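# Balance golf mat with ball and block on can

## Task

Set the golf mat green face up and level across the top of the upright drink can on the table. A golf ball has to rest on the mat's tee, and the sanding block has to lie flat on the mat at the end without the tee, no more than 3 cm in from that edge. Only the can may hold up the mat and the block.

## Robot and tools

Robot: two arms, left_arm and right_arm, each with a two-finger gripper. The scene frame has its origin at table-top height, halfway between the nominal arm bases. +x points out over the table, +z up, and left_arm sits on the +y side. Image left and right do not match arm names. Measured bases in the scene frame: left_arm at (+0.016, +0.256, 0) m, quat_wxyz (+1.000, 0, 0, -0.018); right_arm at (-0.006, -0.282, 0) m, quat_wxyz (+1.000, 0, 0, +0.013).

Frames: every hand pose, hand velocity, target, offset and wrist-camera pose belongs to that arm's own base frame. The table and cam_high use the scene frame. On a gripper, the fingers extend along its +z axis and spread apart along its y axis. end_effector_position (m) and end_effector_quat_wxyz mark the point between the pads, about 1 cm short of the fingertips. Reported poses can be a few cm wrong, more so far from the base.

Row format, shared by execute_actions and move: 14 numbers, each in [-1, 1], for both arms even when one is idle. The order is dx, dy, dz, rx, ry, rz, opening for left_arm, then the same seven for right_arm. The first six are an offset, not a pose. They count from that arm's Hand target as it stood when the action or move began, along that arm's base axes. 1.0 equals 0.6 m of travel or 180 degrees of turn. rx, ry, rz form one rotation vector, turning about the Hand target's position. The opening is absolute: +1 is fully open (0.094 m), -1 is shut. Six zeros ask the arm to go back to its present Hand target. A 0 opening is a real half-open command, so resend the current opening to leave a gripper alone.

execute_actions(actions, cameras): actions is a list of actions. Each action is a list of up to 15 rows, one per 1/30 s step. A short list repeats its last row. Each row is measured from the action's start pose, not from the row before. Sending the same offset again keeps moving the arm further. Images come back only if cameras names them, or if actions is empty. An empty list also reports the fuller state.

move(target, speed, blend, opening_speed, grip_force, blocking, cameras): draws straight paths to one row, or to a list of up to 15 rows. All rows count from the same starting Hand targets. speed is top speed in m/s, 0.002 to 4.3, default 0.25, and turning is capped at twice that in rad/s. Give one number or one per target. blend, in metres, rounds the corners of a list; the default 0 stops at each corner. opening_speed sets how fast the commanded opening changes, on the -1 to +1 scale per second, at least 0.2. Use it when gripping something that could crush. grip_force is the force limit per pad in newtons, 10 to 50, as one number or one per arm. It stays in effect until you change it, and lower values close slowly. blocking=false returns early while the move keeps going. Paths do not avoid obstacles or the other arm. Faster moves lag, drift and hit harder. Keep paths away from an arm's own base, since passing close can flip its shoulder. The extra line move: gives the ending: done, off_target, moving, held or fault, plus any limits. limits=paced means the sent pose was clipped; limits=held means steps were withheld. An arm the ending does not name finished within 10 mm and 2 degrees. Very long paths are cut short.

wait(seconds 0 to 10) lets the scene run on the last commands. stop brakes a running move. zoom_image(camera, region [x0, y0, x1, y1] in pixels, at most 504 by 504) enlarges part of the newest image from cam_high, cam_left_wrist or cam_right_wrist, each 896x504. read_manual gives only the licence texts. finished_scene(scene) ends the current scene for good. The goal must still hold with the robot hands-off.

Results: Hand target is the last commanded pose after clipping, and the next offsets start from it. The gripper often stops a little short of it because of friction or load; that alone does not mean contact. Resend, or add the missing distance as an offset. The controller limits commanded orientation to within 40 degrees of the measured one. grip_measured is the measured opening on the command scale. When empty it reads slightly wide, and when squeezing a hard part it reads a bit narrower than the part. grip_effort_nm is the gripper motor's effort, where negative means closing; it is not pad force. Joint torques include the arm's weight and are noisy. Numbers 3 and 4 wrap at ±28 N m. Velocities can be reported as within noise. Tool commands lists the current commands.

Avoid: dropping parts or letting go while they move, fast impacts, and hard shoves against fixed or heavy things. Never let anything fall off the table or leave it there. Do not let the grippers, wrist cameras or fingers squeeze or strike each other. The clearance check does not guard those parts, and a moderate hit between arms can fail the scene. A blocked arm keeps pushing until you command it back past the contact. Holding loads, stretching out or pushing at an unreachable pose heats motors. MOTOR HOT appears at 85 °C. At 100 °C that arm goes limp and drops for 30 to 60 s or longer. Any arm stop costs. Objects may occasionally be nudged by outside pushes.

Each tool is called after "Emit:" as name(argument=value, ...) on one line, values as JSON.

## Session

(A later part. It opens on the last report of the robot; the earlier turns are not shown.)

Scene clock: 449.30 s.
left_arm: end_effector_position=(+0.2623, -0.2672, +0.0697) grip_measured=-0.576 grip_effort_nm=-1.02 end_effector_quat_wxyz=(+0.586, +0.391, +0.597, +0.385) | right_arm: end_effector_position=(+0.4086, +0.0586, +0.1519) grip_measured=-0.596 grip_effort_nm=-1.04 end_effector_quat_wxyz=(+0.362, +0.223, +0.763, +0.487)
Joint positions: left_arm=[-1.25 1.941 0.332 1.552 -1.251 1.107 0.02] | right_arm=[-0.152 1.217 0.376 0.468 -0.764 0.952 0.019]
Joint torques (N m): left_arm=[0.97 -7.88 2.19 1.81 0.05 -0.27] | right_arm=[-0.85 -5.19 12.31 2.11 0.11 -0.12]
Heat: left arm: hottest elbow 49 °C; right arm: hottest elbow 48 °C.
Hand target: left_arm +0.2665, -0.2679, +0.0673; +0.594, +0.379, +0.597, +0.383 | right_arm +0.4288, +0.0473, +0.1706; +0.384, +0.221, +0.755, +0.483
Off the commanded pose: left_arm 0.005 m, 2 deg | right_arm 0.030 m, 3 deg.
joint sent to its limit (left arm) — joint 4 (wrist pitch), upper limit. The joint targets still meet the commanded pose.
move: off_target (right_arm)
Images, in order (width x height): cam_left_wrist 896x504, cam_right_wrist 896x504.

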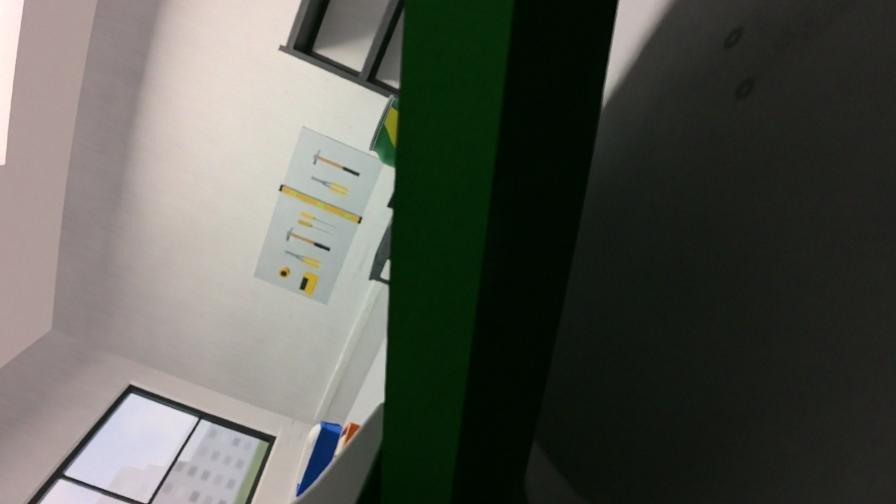

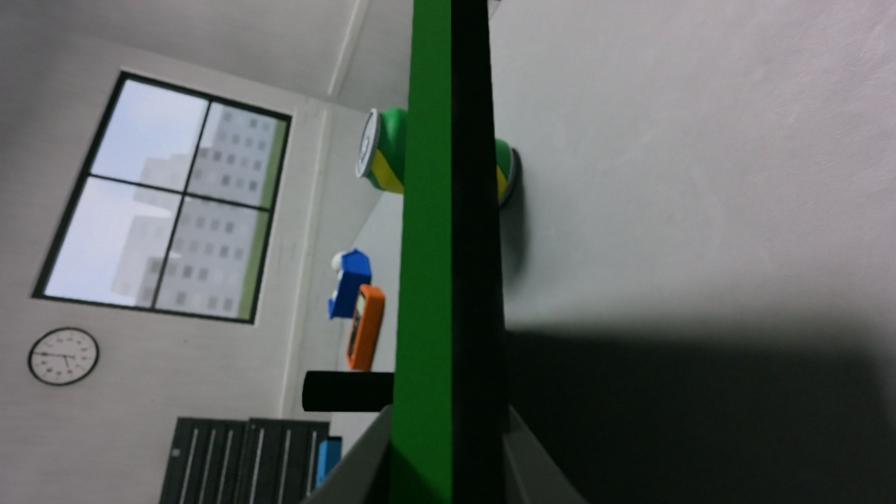

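Emit:
move(target=[[0,0.0207,0.0783,0.064,0,0,-0.9,0,0,0.0108,0.064,0,0,-0.9],[0,0.0283,0.165,0.128,0,0,-0.9,0,0,0.03,0.128,0,0,-0.9]], speed=0.05, blend=[0.01,0], cameras=["all"])

Scene clock: 460.17 s.
left_arm: end_effector_position=(+0.2655, -0.2554, +0.1627) grip_measured=-0.586 grip_effort_nm=-1.03 end_effector_quat_wxyz=(+0.515, +0.486, +0.514, +0.485) | right_arm: end_effector_position=(+0.4190, +0.0623, +0.1764) grip_measured=-0.597 grip_effort_nm=-1.04 end_effector_quat_wxyz=(+0.317, +0.279, +0.662, +0.619)
Joint positions: left_arm=[-1.225 1.459 0.291 1.168 -1.223 1.512 0.019] | right_arm=[-0.17 1.395 0.356 0.989 -0.868 1.457 0.019]
Joint torques (N m): left_arm=[0.26 -7.59 4.81 1.24 -0.16 0.18] | right_arm=[-1.55 -6.48 7.87 3.85 0.6 0.35]
Heat: left arm: hottest elbow 48 °C; right arm: hottest elbow 49 °C.
Hand target: left_arm +0.2665, -0.2508, +0.1664; +0.507, +0.490, +0.509, +0.495 | right_arm +0.4288, +0.0474, +0.1885; +0.332, +0.293, +0.643, +0.624
Off the commanded pose: left_arm 0.006 m, 2 deg | right_arm 0.022 m, 3 deg.
move: off_target (right_arm)

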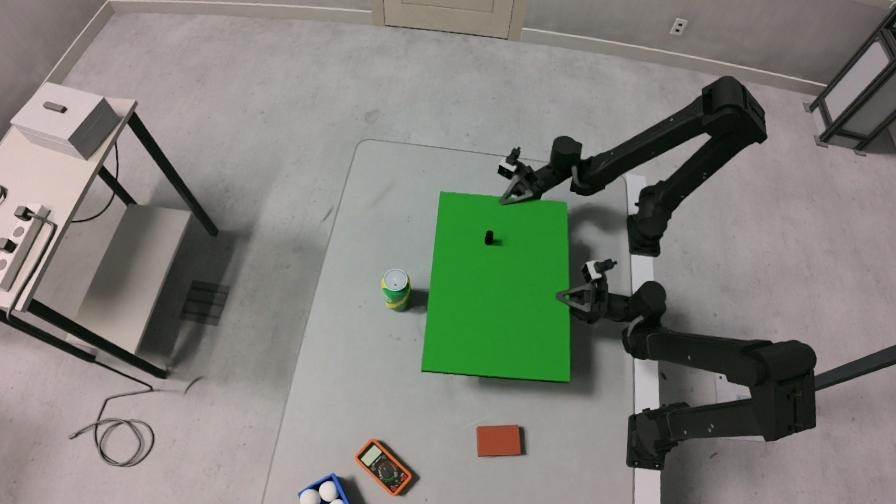

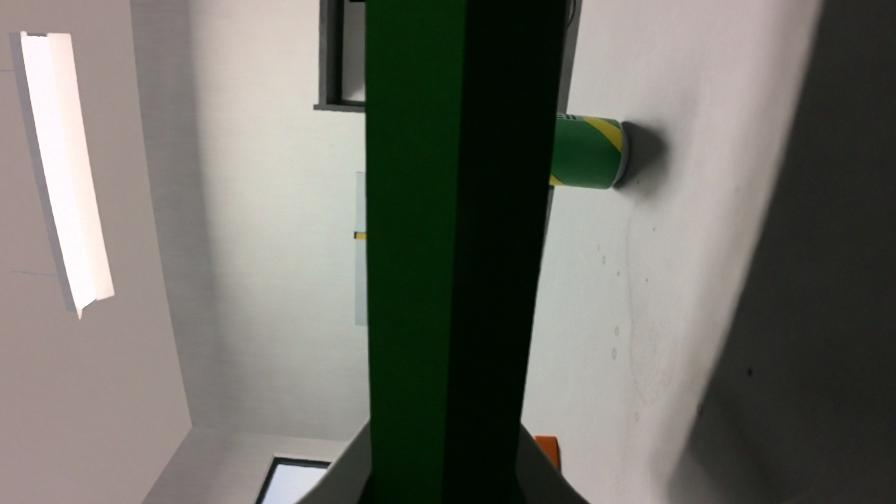

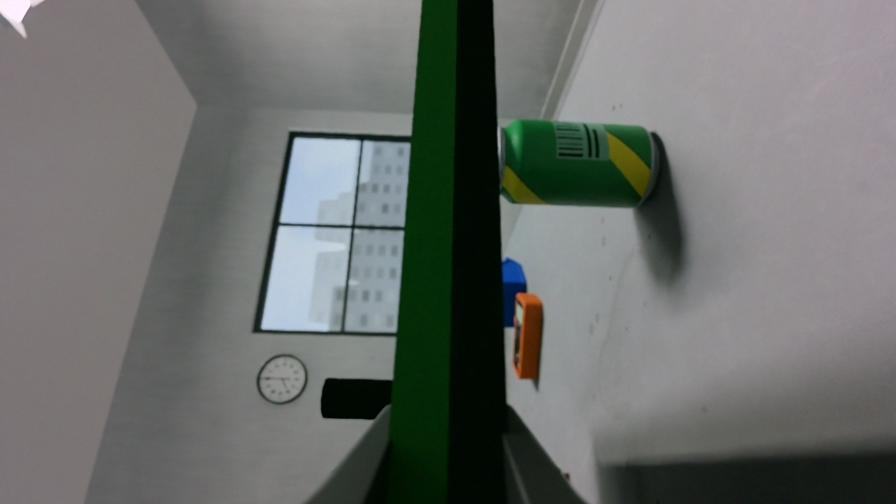

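Emit:
move(target=[[0.0,0,0.035,0,0,0,-0.9,0.0,0,0.025,0,0,0,-0.9],[0.36,0.0,0.05,0,0,0,-0.9,0.36,0,0.035,0,0,0,-0.9]], speed=0.1, blend=[0.01,0], cameras=["all"])

Scene clock: 481.97 s.
left_arm: end_effector_position=(+0.4686, -0.2482, +0.1758) grip_measured=-0.587 grip_effort_nm=-1.03 end_effector_quat_wxyz=(+0.497, +0.506, +0.512, +0.484) | right_arm: end_effector_position=(+0.6188, +0.0575, +0.1807) grip_measured=-0.597 grip_effort_nm=-1.04 end_effector_quat_wxyz=(+0.308, +0.298, +0.659, +0.618)
Joint positions: left_arm=[-0.696 1.606 0.609 0.95 -0.689 1.522 0.019] | right_arm=[-0.107 1.782 0.909 0.806 -0.79 1.485 0.019]
Joint torques (N m): left_arm=[0.26 -11.05 10.19 1.73 -0.21 0.05] | right_arm=[-0.67 -13.98 13.76 2.47 0.79 0.13]
Heat: left arm: hottest elbow 47 °C; right arm: hottest elbow 48 °C.
Hand target: left_arm +0.4826, -0.2508, +0.1964; +0.507, +0.490, +0.509, +0.495 | right_arm +0.6448, +0.0473, +0.2097; +0.333, +0.293, +0.643, +0.624
Off the commanded pose: left_arm 0.025 m, 2 deg | right_arm 0.040 m, 4 deg.
move: off_target (left_arm, right_arm)

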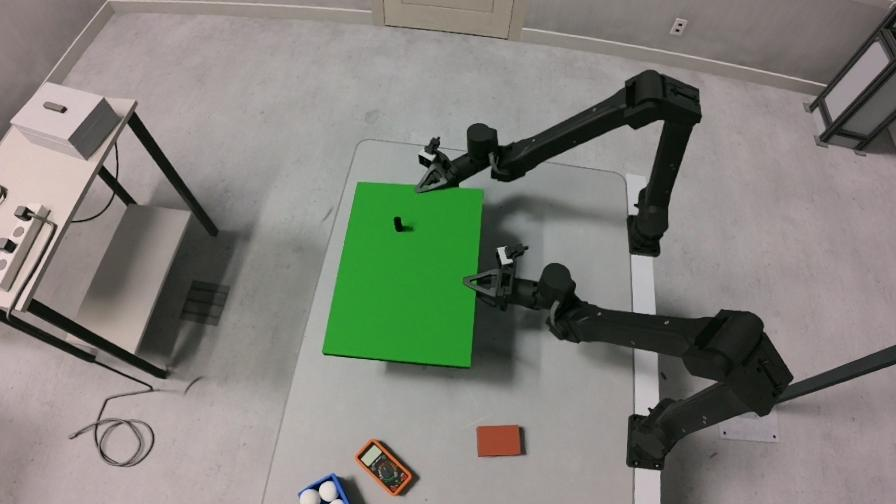

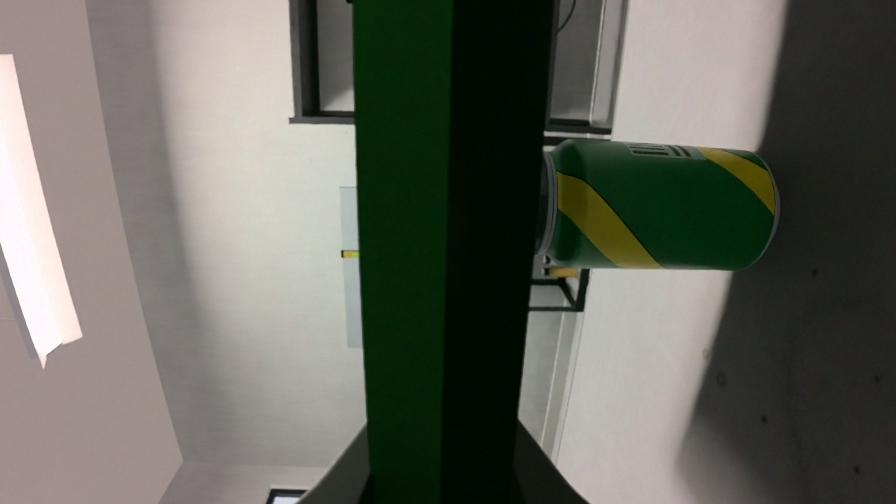

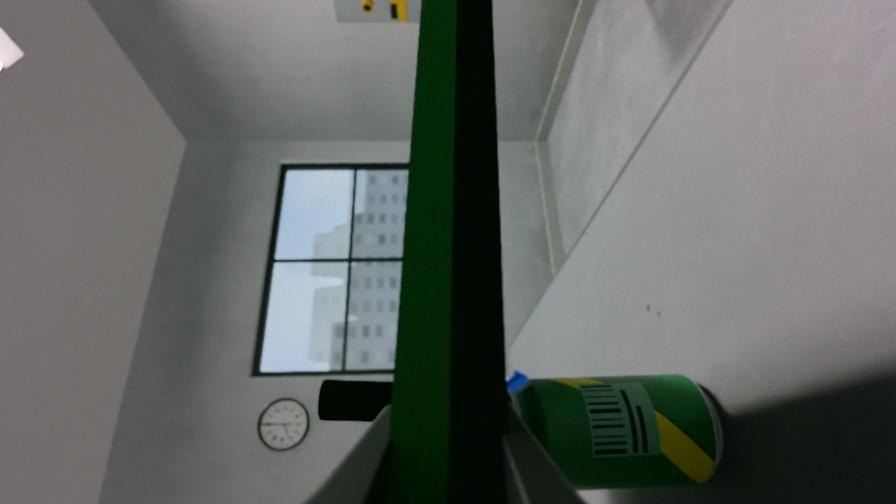

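Emit:
move(target=[[0.088,0.0,0.01,0,0,0,-0.9,0.088,0,0.01,0,0,0,-0.9],[0.088,0.0,-0.045,0,0,0,-0.9,0.088,0,-0.045,0,0,0,-0.9]], speed=0.06, blend=[0.005,0], cameras=["all"])

Scene clock: 490.53 s.
left_arm: end_effector_position=(+0.5239, -0.2493, +0.1454) grip_measured=-0.588 grip_effort_nm=-1.03 end_effector_quat_wxyz=(+0.490, +0.510, +0.519, +0.480) | right_arm: end_effector_position=(+0.6751, +0.0556, +0.1477) grip_measured=-0.597 grip_effort_nm=-1.04 end_effector_quat_wxyz=(+0.300, +0.308, +0.662, +0.614)
Joint positions: left_arm=[-0.617 1.761 0.728 0.959 -0.614 1.51 0.019] | right_arm=[-0.098 1.943 1.072 0.776 -0.776 1.485 0.019]
Joint torques (N m): left_arm=[0.38 -12.45 9.06 3.17 -0.21 0.13] | right_arm=[-0.09 -16.15 12.81 3.93 0.62 0.11]
Heat: left arm: hottest elbow 48 °C; right arm: hottest elbow 50 °C.
Hand target: left_arm +0.5354, -0.2508, +0.1693; +0.507, +0.490, +0.509, +0.495 | right_arm +0.6976, +0.0472, +0.1826; +0.333, +0.293, +0.643, +0.624
Off the commanded pose: left_arm 0.027 m, 4 deg | right_arm 0.042 m, 5 deg.
move: off_target (left_arm, right_arm)

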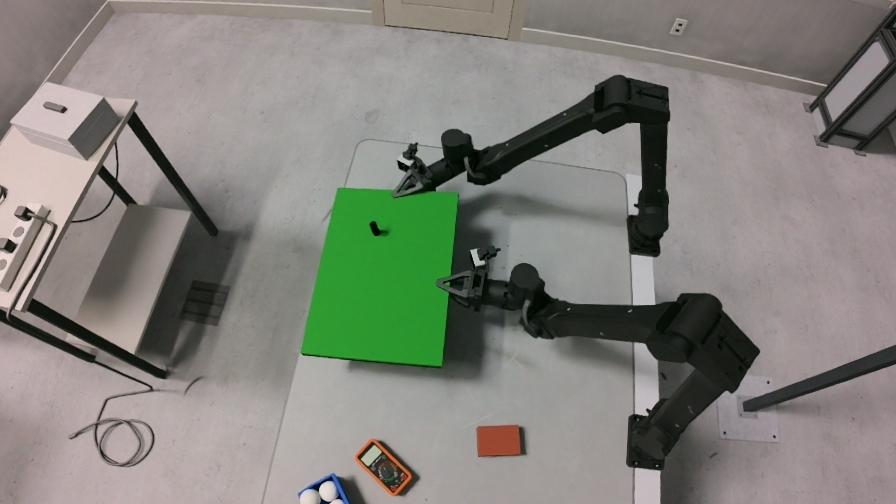

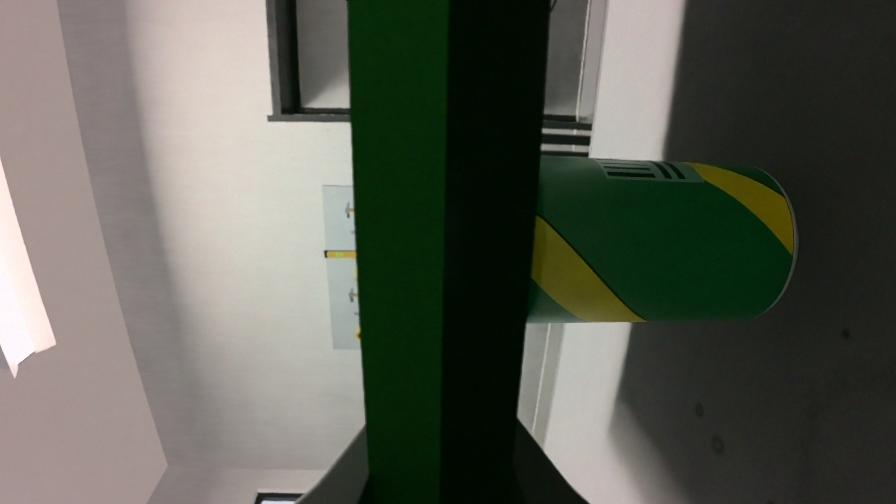

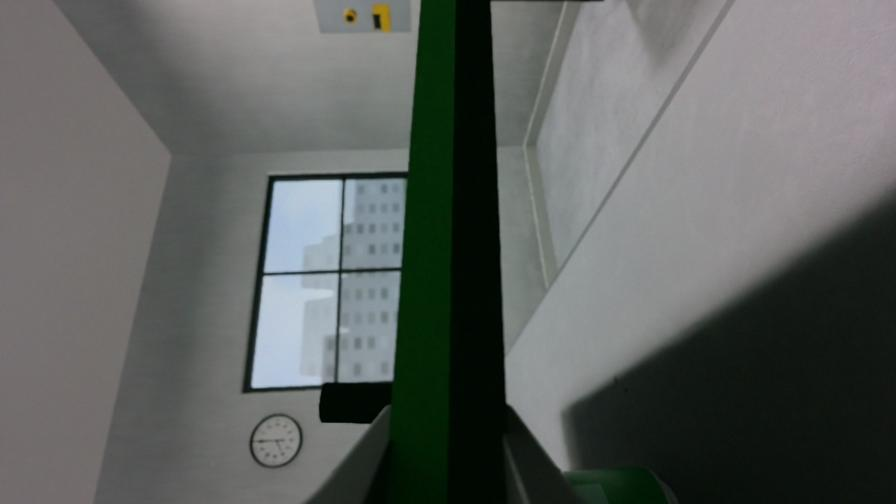

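Emit:
move(target=[[0.002,0.0,0.0,0.014,-0.02,0,-0.9,0.0,0,0.0,0.014,-0.02,0,-0.9],[0.002,0.0,-0.016,0.014,-0.02,0,-0.9,0.0,0,-0.018,0.014,-0.02,0,-0.9]], speed=0.04, cameras=["cam_left_wrist","cam_right_wrist"])

Scene clock: 497.87 s.
left_arm: end_effector_position=(+0.5260, -0.2497, +0.1360) grip_measured=-0.588 grip_effort_nm=-1.03 end_effector_quat_wxyz=(+0.498, +0.503, +0.496, +0.503) | right_arm: end_effector_position=(+0.6774, +0.0553, +0.1405) grip_measured=-0.597 grip_effort_nm=-1.04 end_effector_quat_wxyz=(+0.319, +0.292, +0.639, +0.636)
Joint positions: left_arm=[-0.615 1.838 0.728 1.112 -0.613 1.585 0.019] | right_arm=[-0.098 2.008 1.072 0.953 -0.776 1.546 0.019]
Joint torques (N m): left_arm=[0.5 -12.98 8.21 3.15 0 0.22] | right_arm=[-0.03 -16.32 12.04 3.81 0.78 0.18]
Heat: left arm: hottest elbow 47 °C; right arm: hottest elbow 50 °C.
Hand target: left_arm +0.5365, -0.2509, +0.1598; +0.512, +0.485, +0.482, +0.521 | right_arm +0.6976, +0.0472, +0.1718; +0.346, +0.281, +0.619, +0.647
Off the commanded pose: left_arm 0.026 m, 4 deg | right_arm 0.038 m, 4 deg.
move: off_target (left_arm, right_arm)
Images, in order (width x height): cam_left_wrist 896x504, cam_right_wrist 896x504.

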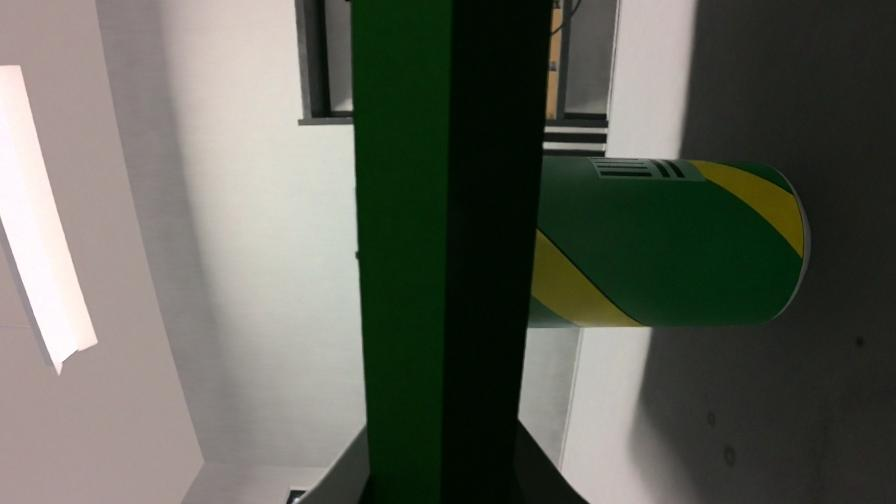

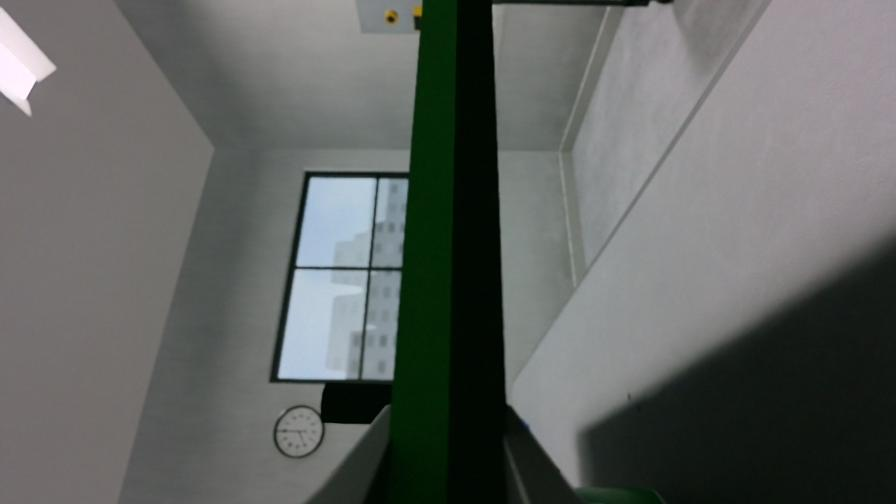

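Emit:
move(target=[0.0,0.0,-0.012,0,0,0,-0.9,0.0,0,-0.016,0,0,0,-0.9], speed=0.03, cameras=["cam_left_wrist"])

Emit:
move(target=[0.0,0.0,-0.014,0,0,0,-0.9,0.0,0,-0.014,0,0,0,-0.9], speed=0.03, cameras=["cam_left_wrist"])

Scene clock: 501.77 s.
left_arm: end_effector_position=(+0.5260, -0.2497, +0.1338) grip_measured=-0.588 grip_effort_nm=-1.03 end_effector_quat_wxyz=(+0.500, +0.501, +0.493, +0.506) | right_arm: end_effector_position=(+0.6774, +0.0553, +0.1392) grip_measured=-0.597 grip_effort_nm=-1.04 end_effector_quat_wxyz=(+0.322, +0.289, +0.637, +0.638)
Joint positions: left_arm=[-0.615 1.852 0.728 1.137 -0.613 1.593 0.019] | right_arm=[-0.098 2.017 1.072 0.976 -0.775 1.551 0.019]
Joint torques (N m): left_arm=[0.26 -12.86 8.09 3.21 0.04 0.19] | right_arm=[-0.21 -15.85 11.93 3.56 0.81 0.19]
Heat: left arm: hottest elbow 47 °C; right arm: hottest elbow 51 °C.
Hand target: left_arm +0.5365, -0.2509, +0.1526; +0.512, +0.485, +0.482, +0.521 | right_arm +0.6976, +0.0472, +0.1624; +0.346, +0.281, +0.618, +0.647
Off the commanded pose: left_arm 0.022 m, 3 deg | right_arm 0.032 m, 4 deg.
move: off_target (left_arm, right_arm)
Images, in order (width x height): cam_left_wrist 896x504.

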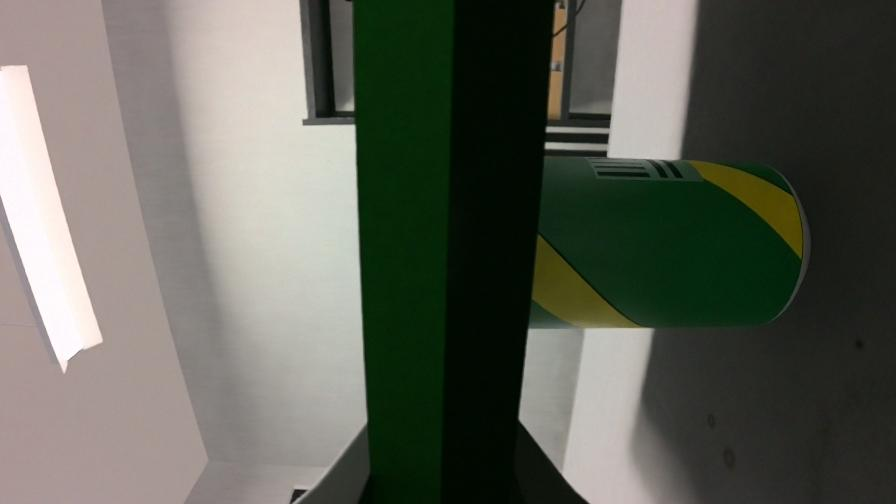

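Scene clock: 502.67 s.
left_arm: end_effector_position=(+0.5260, -0.2497, +0.1319) grip_measured=-0.588 grip_effort_nm=-1.03 end_effector_quat_wxyz=(+0.503, +0.498, +0.490, +0.509) | right_arm: end_effector_position=(+0.6778, +0.0552, +0.1387) grip_measured=-0.597 grip_effort_nm=-1.04 end_effector_quat_wxyz=(+0.326, +0.285, +0.634, +0.641)
Joint positions: left_arm=[-0.615 1.868 0.728 1.169 -0.613 1.602 0.019] | right_arm=[-0.098 2.027 1.074 1.001 -0.775 1.556 0.019]
Joint torques (N m): left_arm=[0.21 -12.57 7.95 2.62 0.08 0.11] | right_arm=[-0.03 -15.62 11.92 3.3 0.85 0.09]
Heat: left arm: hottest elbow 47 °C; right arm: hottest elbow 51 °C.
Hand target: left_arm +0.5365, -0.2509, +0.1441; +0.512, +0.485, +0.482, +0.521 | right_arm +0.6976, +0.0472, +0.1538; +0.346, +0.281, +0.619, +0.647
Off the commanded pose: left_arm 0.016 m, 2 deg | right_arm 0.026 m, 3 deg.
move: off_target (left_arm, right_arm)
Images, in order (width x height): cam_left_wrist 896x504.

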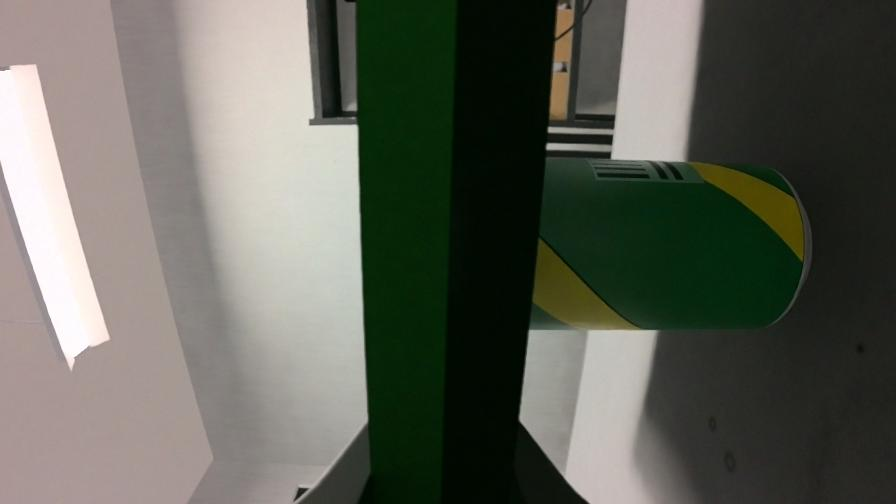

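Emit:
move(target=[[0.0,0.0,-0.005,0,0,0,-0.9,0.0,0,-0.008,0,0,0,-0.9],[0.0,0.0,-0.005,0,0,0,0.0,0.0,0,-0.008,0,0,0,-0.9]], speed=0.03, opening_speed=0.5, cameras=["cam_left_wrist","cam_right_wrist"])

Scene clock: 509.67 s.
left_arm: end_effector_position=(+0.5259, -0.2501, +0.1336) grip_measured=-0.003 grip_effort_nm=0.10 end_effector_quat_wxyz=(+0.506, +0.496, +0.485, +0.513) | right_arm: end_effector_position=(+0.6802, +0.0544, +0.1367) grip_measured=-0.597 grip_effort_nm=-1.04 end_effector_quat_wxyz=(+0.328, +0.286, +0.631, +0.643)
Joint positions: left_arm=[-0.615 1.874 0.728 1.192 -0.61 1.614 0.047] | right_arm=[-0.098 2.038 1.081 1.015 -0.77 1.564 0.019]
Joint torques (N m): left_arm=[0.26 -11.52 7.99 2.33 0 -0.04] | right_arm=[-0.09 -15.79 11.37 3.08 0.63 0.02]
Heat: left arm: hottest elbow 47 °C; right arm: hottest elbow 50 °C.
Hand target: left_arm +0.5365, -0.2509, +0.1410; +0.512, +0.485, +0.482, +0.521 | right_arm +0.6976, +0.0472, +0.1493; +0.346, +0.280, +0.619, +0.647
Off the commanded pose: left_arm 0.013 m, 2 deg | right_arm 0.022 m, 3 deg.
move: off_target (left_arm, right_arm); target 2's new opening was sent with left_arm's hand 0.015 m and 2 deg from that target
Images, in order (width x height): cam_left_wrist 896x504, cam_right_wrist 896x504.

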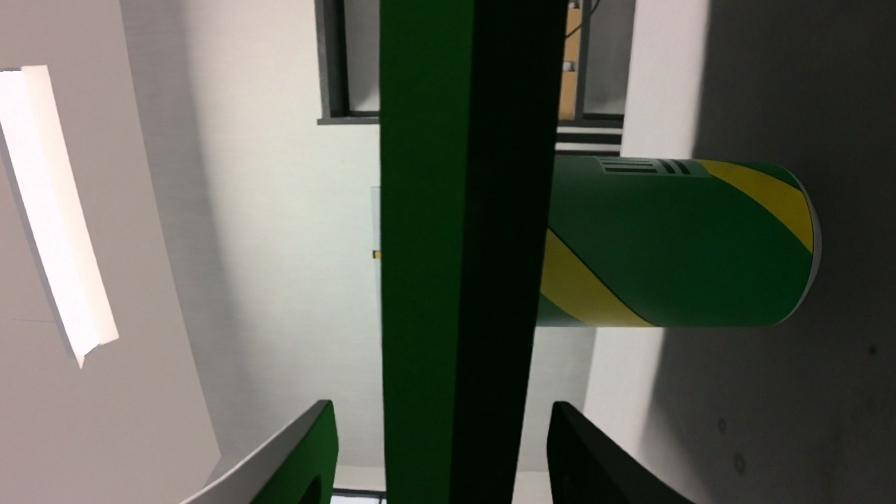

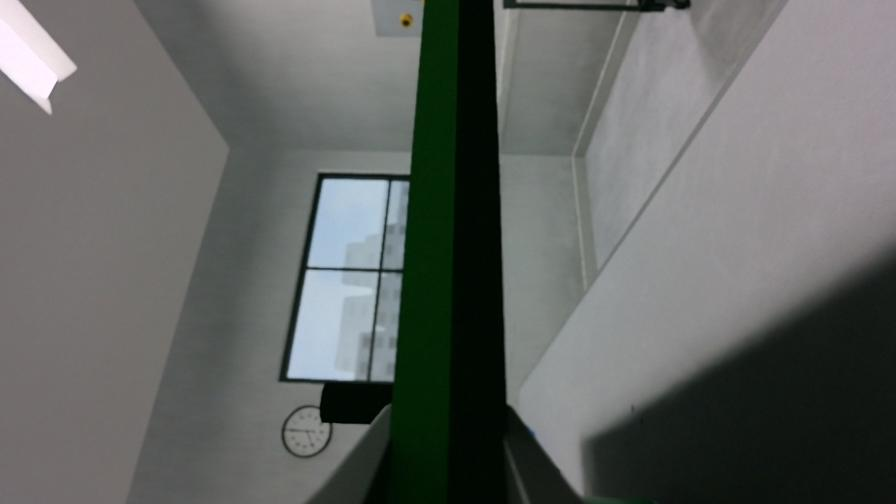

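Emit:
move(target=[[-0.2,0.0,0.0,0,0,0,0.3,0.0,0,0,0,0,0,-0.9],[-0.3,0.2,0.15,0.198,0.202,-0.187,0.6,0.0,0,0,0,0,0,-0.9],[-0.344,0.5,0.12,0.397,0.404,-0.374,0.9,0.0,0,0,0,0,0,-0.9]], speed=[0.08,0.25,0.3], blend=[0.02,0.04,0], cameras=["all"])

Scene clock: 525.73 s.
left_arm: end_effector_position=(+0.3159, +0.0534, +0.2022) grip_measured=+0.897 grip_effort_nm=0.11 end_effector_quat_wxyz=(-0.303, +0.868, +0.392, +0.033) | right_arm: end_effector_position=(+0.6802, +0.0544, +0.1367) grip_measured=-0.597 grip_effort_nm=-1.04 end_effector_quat_wxyz=(+0.328, +0.286, +0.631, +0.643)
Joint positions: left_arm=[-0.121 1.343 1.078 -1.598 -0.555 2.089 0.089] | right_arm=[-0.098 2.038 1.081 1.015 -0.77 1.564 0.019]
Joint torques (N m): left_arm=[-1.14 -6.53 12.21 -0.53 -0.53 0.07] | right_arm=[0.21 -15.27 11.33 3.11 0.64 0.05]
Heat: left arm: hottest elbow 48 °C; right arm: hottest elbow 49 °C.
Hand target: left_arm +0.3301, +0.0491, +0.2131; -0.104, +0.986, +0.133, +0.011 | right_arm +0.6976, +0.0472, +0.1493; +0.346, +0.280, +0.619, +0.647
Off the commanded pose: left_arm 0.018 m, 60 deg; orientation clipped | right_arm 0.023 m, 3 deg.
joint sent to its limit (left arm) — joint 6 (wrist roll), upper limit. The joint targets are off in orientation, not in position.
move: off_target (left_arm, right_arm); blend cut to 0 m at target 2; target 2's new opening was sent with left_arm's hand 0.031 m and 4 deg from that target; target 3's new opening was sent with left_arm's hand 0.019 m and 60 deg from that target; limits=paced

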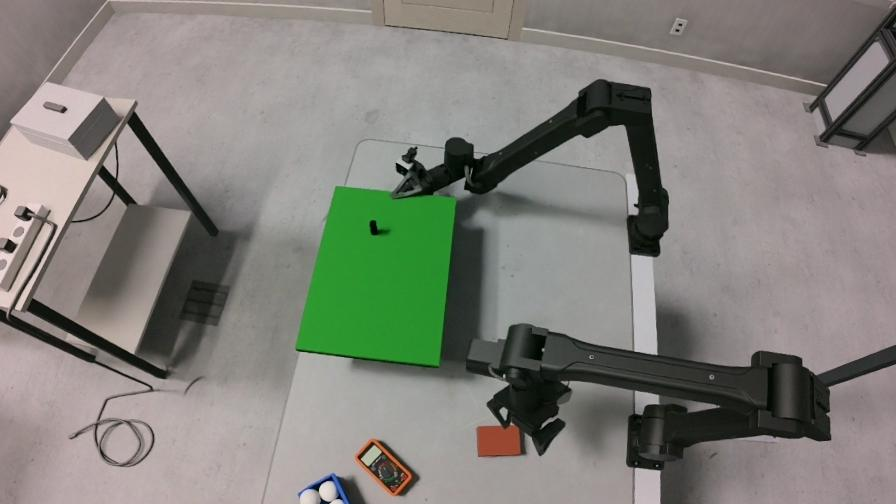

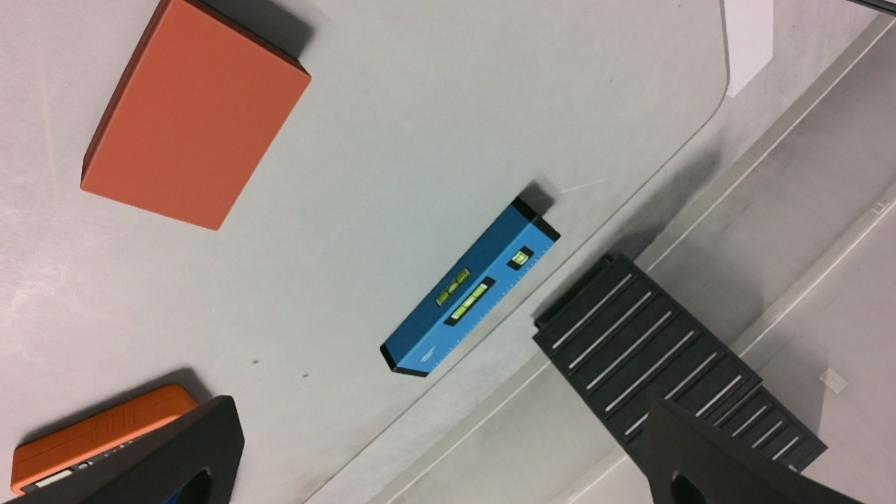

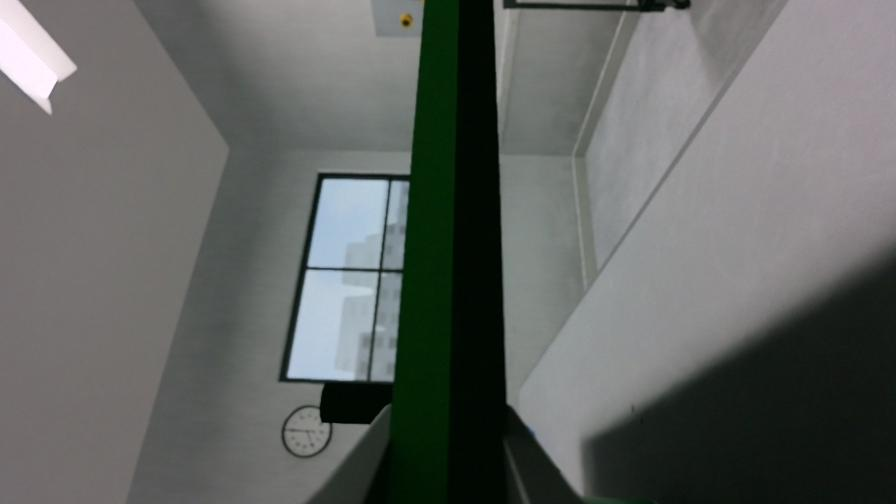

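Emit:
move(target=[[0.0,0.0,0.03,0,0,0.45,0.9,0.0,0,0,0,0,0,-0.9],[0.04,0.01,-0.02,-0.01,-0.096,0.912,0.9,0.0,0,0,0,0,0,-0.9]], speed=[0.5,0.5], cameras=["cam_left_wrist"])

Scene clock: 535.07 s.
left_arm: end_effector_position=(+0.3541, +0.0555, +0.2017) grip_measured=+0.898 grip_effort_nm=0.09 end_effector_quat_wxyz=(-0.005, +0.003, +1.000, -0.003) | right_arm: end_effector_position=(+0.6802, +0.0544, +0.1367) grip_measured=-0.597 grip_effort_nm=-1.04 end_effector_quat_wxyz=(+0.328, +0.286, +0.631, +0.643)
Joint positions: left_arm=[0.158 1.296 1.128 -1.413 0.004 0.164 0.089] | right_arm=[-0.098 2.038 1.081 1.015 -0.77 1.564 0.019]
Joint torques (N m): left_arm=[-0.73 -8.88 8.85 0.68 -0.17 -0.21] | right_arm=[-0.03 -15.44 11.3 3.19 0.62 0.01]
Heat: left arm: hottest elbow 49 °C; right arm: hottest elbow 49 °C.
Hand target: left_arm +0.3541, +0.0551, +0.2011; +0.000, -0.004, +1.000, +0.000 | right_arm +0.6976, +0.0472, +0.1493; +0.346, +0.280, +0.619, +0.647
Off the commanded pose: left_arm 0.001 m, 1 deg | right_arm 0.023 m, 3 deg.
move: off_target (right_arm)
Images, in order (width x height): cam_left_wrist 896x504.

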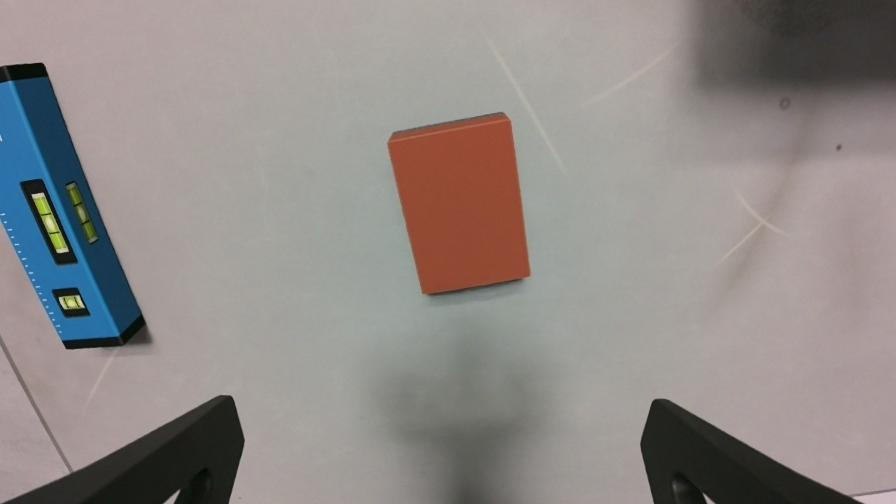

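Emit:
move(target=[[-0.013,-0.011,-0.2,0,0,0.05,0.9,0.0,0,0,0,0,0,-0.9],[-0.013,-0.011,-0.29,0,0,0.05,0.9,0.0,0,0,0,0,0,-0.9]], speed=[0.25,0.12], blend=[0.02,0], cameras=["cam_left_wrist"])

Scene clock: 541.83 s.
left_arm: end_effector_position=(+0.3461, +0.0523, +0.0325) grip_measured=+0.898 grip_effort_nm=0.09 end_effector_quat_wxyz=(+0.003, -0.081, +0.997, -0.002) | right_arm: end_effector_position=(+0.6802, +0.0544, +0.1367) grip_measured=-0.597 grip_effort_nm=-1.04 end_effector_quat_wxyz=(+0.328, +0.286, +0.631, +0.643)
Joint positions: left_arm=[0.153 1.458 0.799 -0.906 0.004 -0.008 0.089] | right_arm=[-0.098 2.038 1.081 1.015 -0.77 1.564 0.019]
Joint torques (N m): left_arm=[-1.55 -7.71 7.45 0.59 -0.19 -0.2] | right_arm=[0.15 -15.21 11.36 3.07 0.65 0.01]
Heat: left arm: hottest elbow 49 °C; right arm: hottest elbow 49 °C.
Hand target: left_arm +0.3463, +0.0485, +0.0271; +0.000, -0.082, +0.997, -0.001 | right_arm +0.6976, +0.0472, +0.1493; +0.346, +0.280, +0.619, +0.647
Off the commanded pose: left_arm 0.007 m, 0 deg | right_arm 0.023 m, 3 deg.
move: off_target (right_arm)
Images, in order (width x height): cam_left_wrist 896x504.

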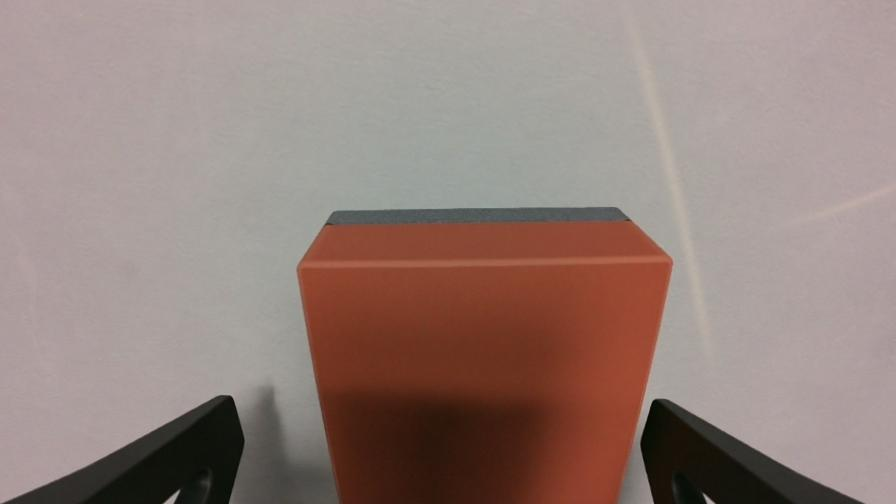

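Emit:
move(target=[[0.0,-0.012,-0.012,0,0,0,0.9,0.0,0,0,0,0,0,-0.9],[0.0,-0.012,-0.012,0,0,0,0.1,0.0,0,0,0,0,0,-0.9],[0.0,-0.012,0.1,0,0,0,0.1,0.0,0,0,0,0,0,-0.9]], speed=[0.1,0.12,0.12], opening_speed=0.8, grip_force=[35,50], cameras=["cam_left_wrist"])

Scene clock: 547.90 s.
left_arm: end_effector_position=(+0.3259, +0.0421, +0.0684) grip_measured=+0.369 grip_effort_nm=-0.75 end_effector_quat_wxyz=(-0.023, -0.081, +0.996, -0.003) | right_arm: end_effector_position=(+0.6802, +0.0544, +0.1367) grip_measured=-0.597 grip_effort_nm=-1.04 end_effector_quat_wxyz=(+0.328, +0.286, +0.631, +0.643)
Joint positions: left_arm=[0.132 1.373 0.825 -1.069 0.003 -0.029 0.064] | right_arm=[-0.098 2.038 1.081 1.015 -0.77 1.564 0.019]
Joint torques (N m): left_arm=[-1.44 -9 11.97 -0.17 -0.11 -0.19] | right_arm=[0.26 -15.5 11.36 3.26 0.65 0.05]
Heat: left arm: hottest elbow 49 °C; right arm: hottest elbow 49 °C.
Hand target: left_arm +0.3462, +0.0412, +0.0871; +0.000, -0.082, +0.997, -0.001 | right_arm +0.6976, +0.0472, +0.1493; +0.346, +0.280, +0.619, +0.647
Off the commanded pose: left_arm 0.028 m, 3 deg | right_arm 0.023 m, 3 deg.
grip_force (N): 35, 50
move: off_target (left_arm, right_arm)
Images, in order (width x height): cam_left_wrist 896x504.

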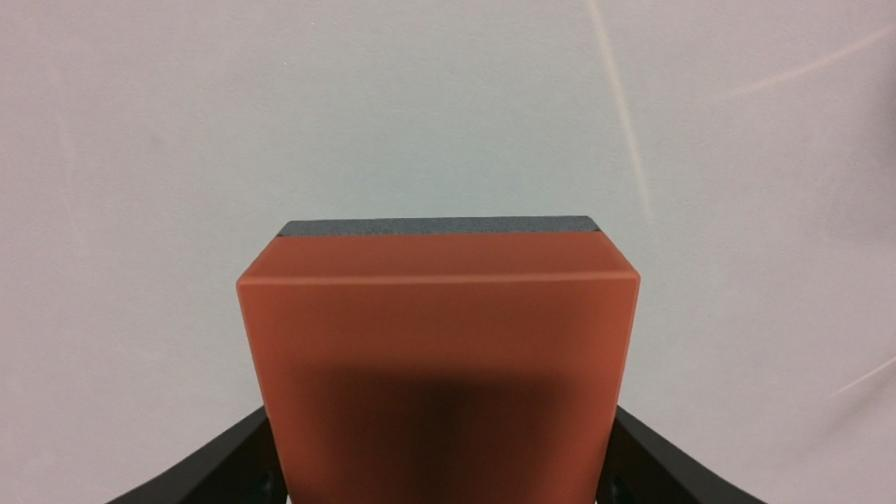

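Emit:
move(target=[0.013,0.025,0.21,0,0,-0.05,0.1,0.0,0,0,0,0,0,-0.9], speed=0.2, cameras=["cam_left_wrist","cam_high"])

Scene clock: 553.60 s.
left_arm: end_effector_position=(+0.3383, +0.0499, +0.1910) grip_measured=+0.369 grip_effort_nm=-0.75 end_effector_quat_wxyz=(-0.024, -0.005, +1.000, -0.003) | right_arm: end_effector_position=(+0.6802, +0.0544, +0.1367) grip_measured=-0.597 grip_effort_nm=-1.04 end_effector_quat_wxyz=(+0.328, +0.286, +0.631, +0.643)
Joint positions: left_arm=[0.147 1.282 1.087 -1.423 -0.001 0.137 0.064] | right_arm=[-0.098 2.038 1.081 1.015 -0.77 1.564 0.019]
Joint torques (N m): left_arm=[-0.26 -7.88 14.17 -0.09 0 0.09] | right_arm=[-0.15 -15.5 11.48 3.23 0.66 0]
Heat: left arm: hottest elbow 50 °C; right arm: hottest elbow 49 °C.
Hand target: left_arm +0.3541, +0.0563, +0.2131; +0.000, -0.003, +1.000, +0.000 | right_arm +0.6976, +0.0472, +0.1493; +0.346, +0.280, +0.619, +0.647
Off the commanded pose: left_arm 0.028 m, 3 deg | right_arm 0.023 m, 3 deg.
grip_force (N): 35, 50
move: off_target (left_arm, right_arm)
Images, in order (width x height): cam_high 896x504, cam_left_wrist 896x504.

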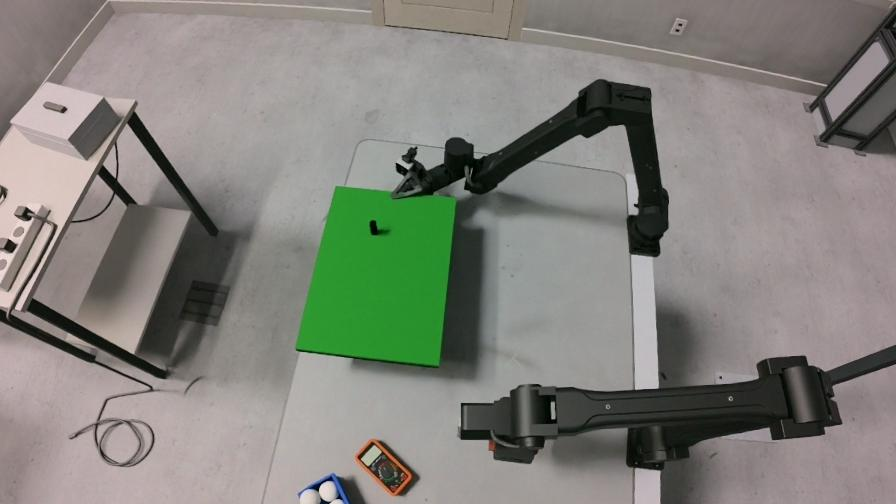

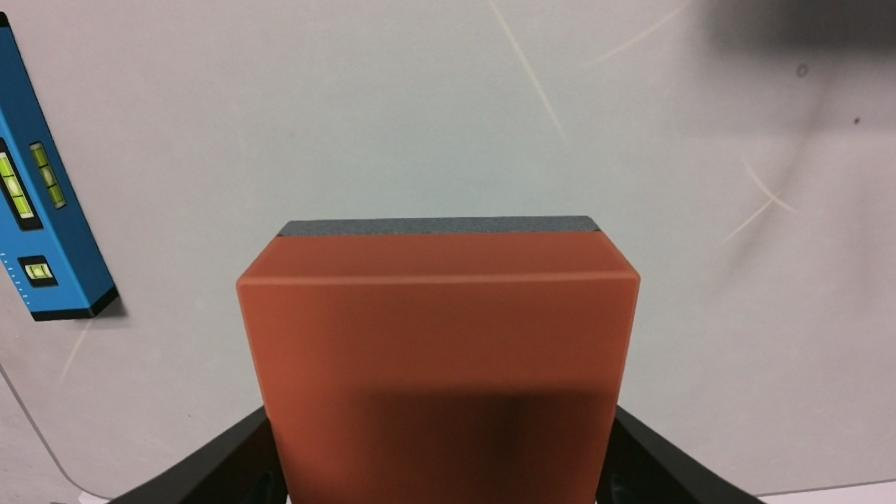

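Emit:
move(target=[[0.0,0.0,0.1,0,0,0.0,0.1,0.0,0,0,0,0,0,-0.9],[0.4,-0.2,0.1,0,0,0,0.1,0.0,0,0,0,0,0,-0.9]], speed=0.2, blend=[0.02,0], cameras=["cam_left_wrist","cam_high"])

Scene clock: 563.00 s.
left_arm: end_effector_position=(+0.5832, -0.0594, +0.2533) grip_measured=+0.369 grip_effort_nm=-0.75 end_effector_quat_wxyz=(-0.012, +0.001, +1.000, +0.000) | right_arm: end_effector_position=(+0.6802, +0.0544, +0.1367) grip_measured=-0.597 grip_effort_nm=-1.04 end_effector_quat_wxyz=(+0.328, +0.286, +0.631, +0.643)
Joint positions: left_arm=[-0.1 1.91 2.005 -1.69 0.003 -0.098 0.064] | right_arm=[-0.098 2.038 1.081 1.015 -0.77 1.564 0.019]
Joint torques (N m): left_arm=[-1.26 -17.26 14.3 -0.24 -0.12 -0.18] | right_arm=[-0.32 -15.38 11.36 3.17 0.66 0.02]
Heat: left arm: hottest elbow 50 °C; right arm: hottest elbow 49 °C.
Hand target: left_arm +0.5941, -0.0637, +0.2732; +0.000, -0.003, +1.000, +0.000 | right_arm +0.6976, +0.0472, +0.1493; +0.346, +0.280, +0.619, +0.647
Off the commanded pose: left_arm 0.023 m, 1 deg | right_arm 0.023 m, 3 deg.
joint sent to its limit (left arm) — joint 4 (wrist pitch), lower limit. The joint targets still meet the commanded pose.
grip_force (N): 35, 50
move: off_target (left_arm, right_arm)
Images, in order (width x height): cam_high 896x504, cam_left_wrist 896x504.

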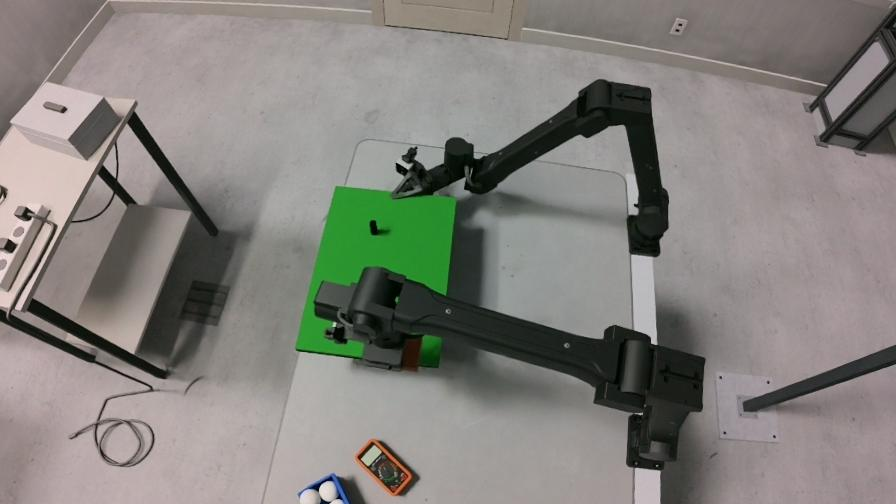

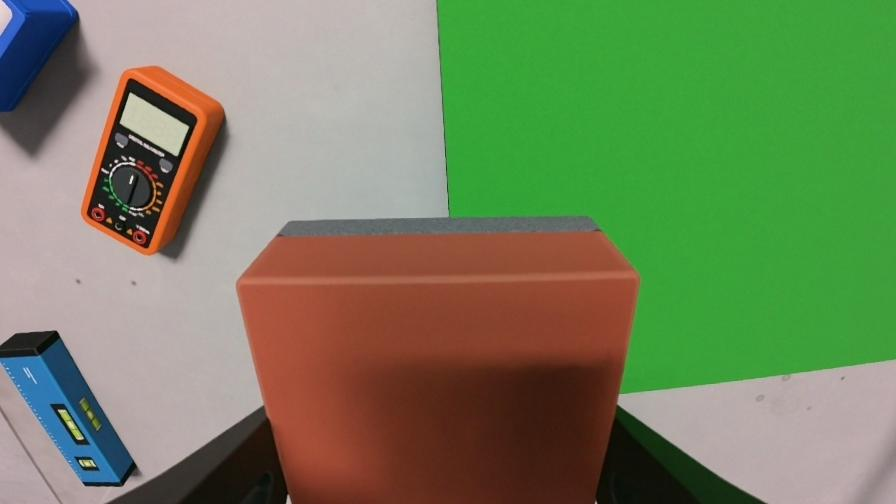

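Emit:
move(target=[[0.095,-0.06,-0.05,0,0,0.02,0.1,0.0,0,0,0,0,0,-0.9],[0.095,-0.06,-0.12,0,0,0.02,0.1,0.0,0,0,0,0,0,-0.9]], speed=[0.12,0.08], blend=[0.01,0], cameras=["cam_left_wrist"])

Scene clock: 572.40 s.
left_arm: end_effector_position=(+0.6466, -0.0953, +0.2016) grip_measured=+0.369 grip_effort_nm=-0.75 end_effector_quat_wxyz=(-0.007, -0.031, +1.000, +0.000) | right_arm: end_effector_position=(+0.6802, +0.0544, +0.1367) grip_measured=-0.597 grip_effort_nm=-1.04 end_effector_quat_wxyz=(+0.328, +0.286, +0.631, +0.643)
Joint positions: left_arm=[-0.145 2.115 2.194 -1.663 0.003 -0.206 0.064] | right_arm=[-0.098 2.038 1.081 1.015 -0.77 1.564 0.019]
Joint torques (N m): left_arm=[-0.85 -20.95 10.04 0.36 -0.13 -0.22] | right_arm=[-0.09 -15.62 11.43 3.11 0.65 0.07]
Heat: left arm: hottest elbow 52 °C; right arm: hottest elbow 49 °C.
Hand target: left_arm +0.6510, -0.0998, +0.2010; +0.000, -0.035, +0.999, +0.000 | right_arm +0.6976, +0.0472, +0.1493; +0.346, +0.280, +0.619, +0.647
Off the commanded pose: left_arm 0.006 m, 1 deg | right_arm 0.023 m, 3 deg.
grip_force (N): 35, 50
move: off_target (right_arm)
Images, in order (width x height): cam_left_wrist 896x504.

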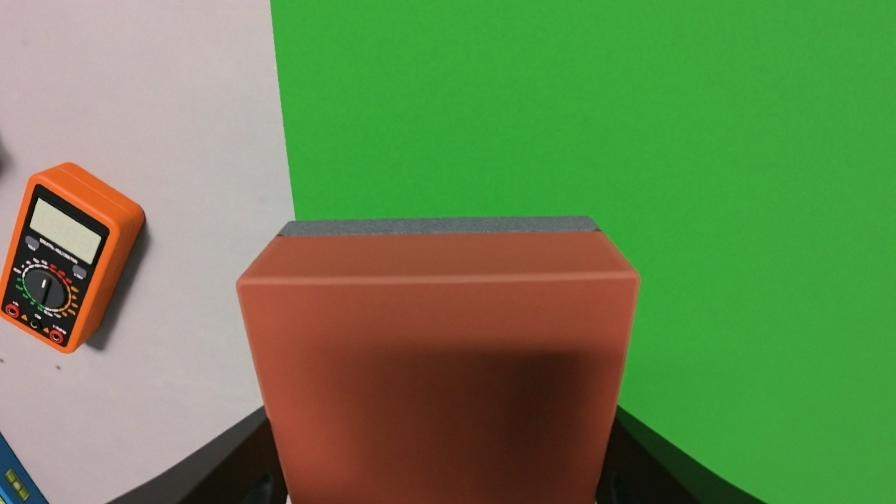

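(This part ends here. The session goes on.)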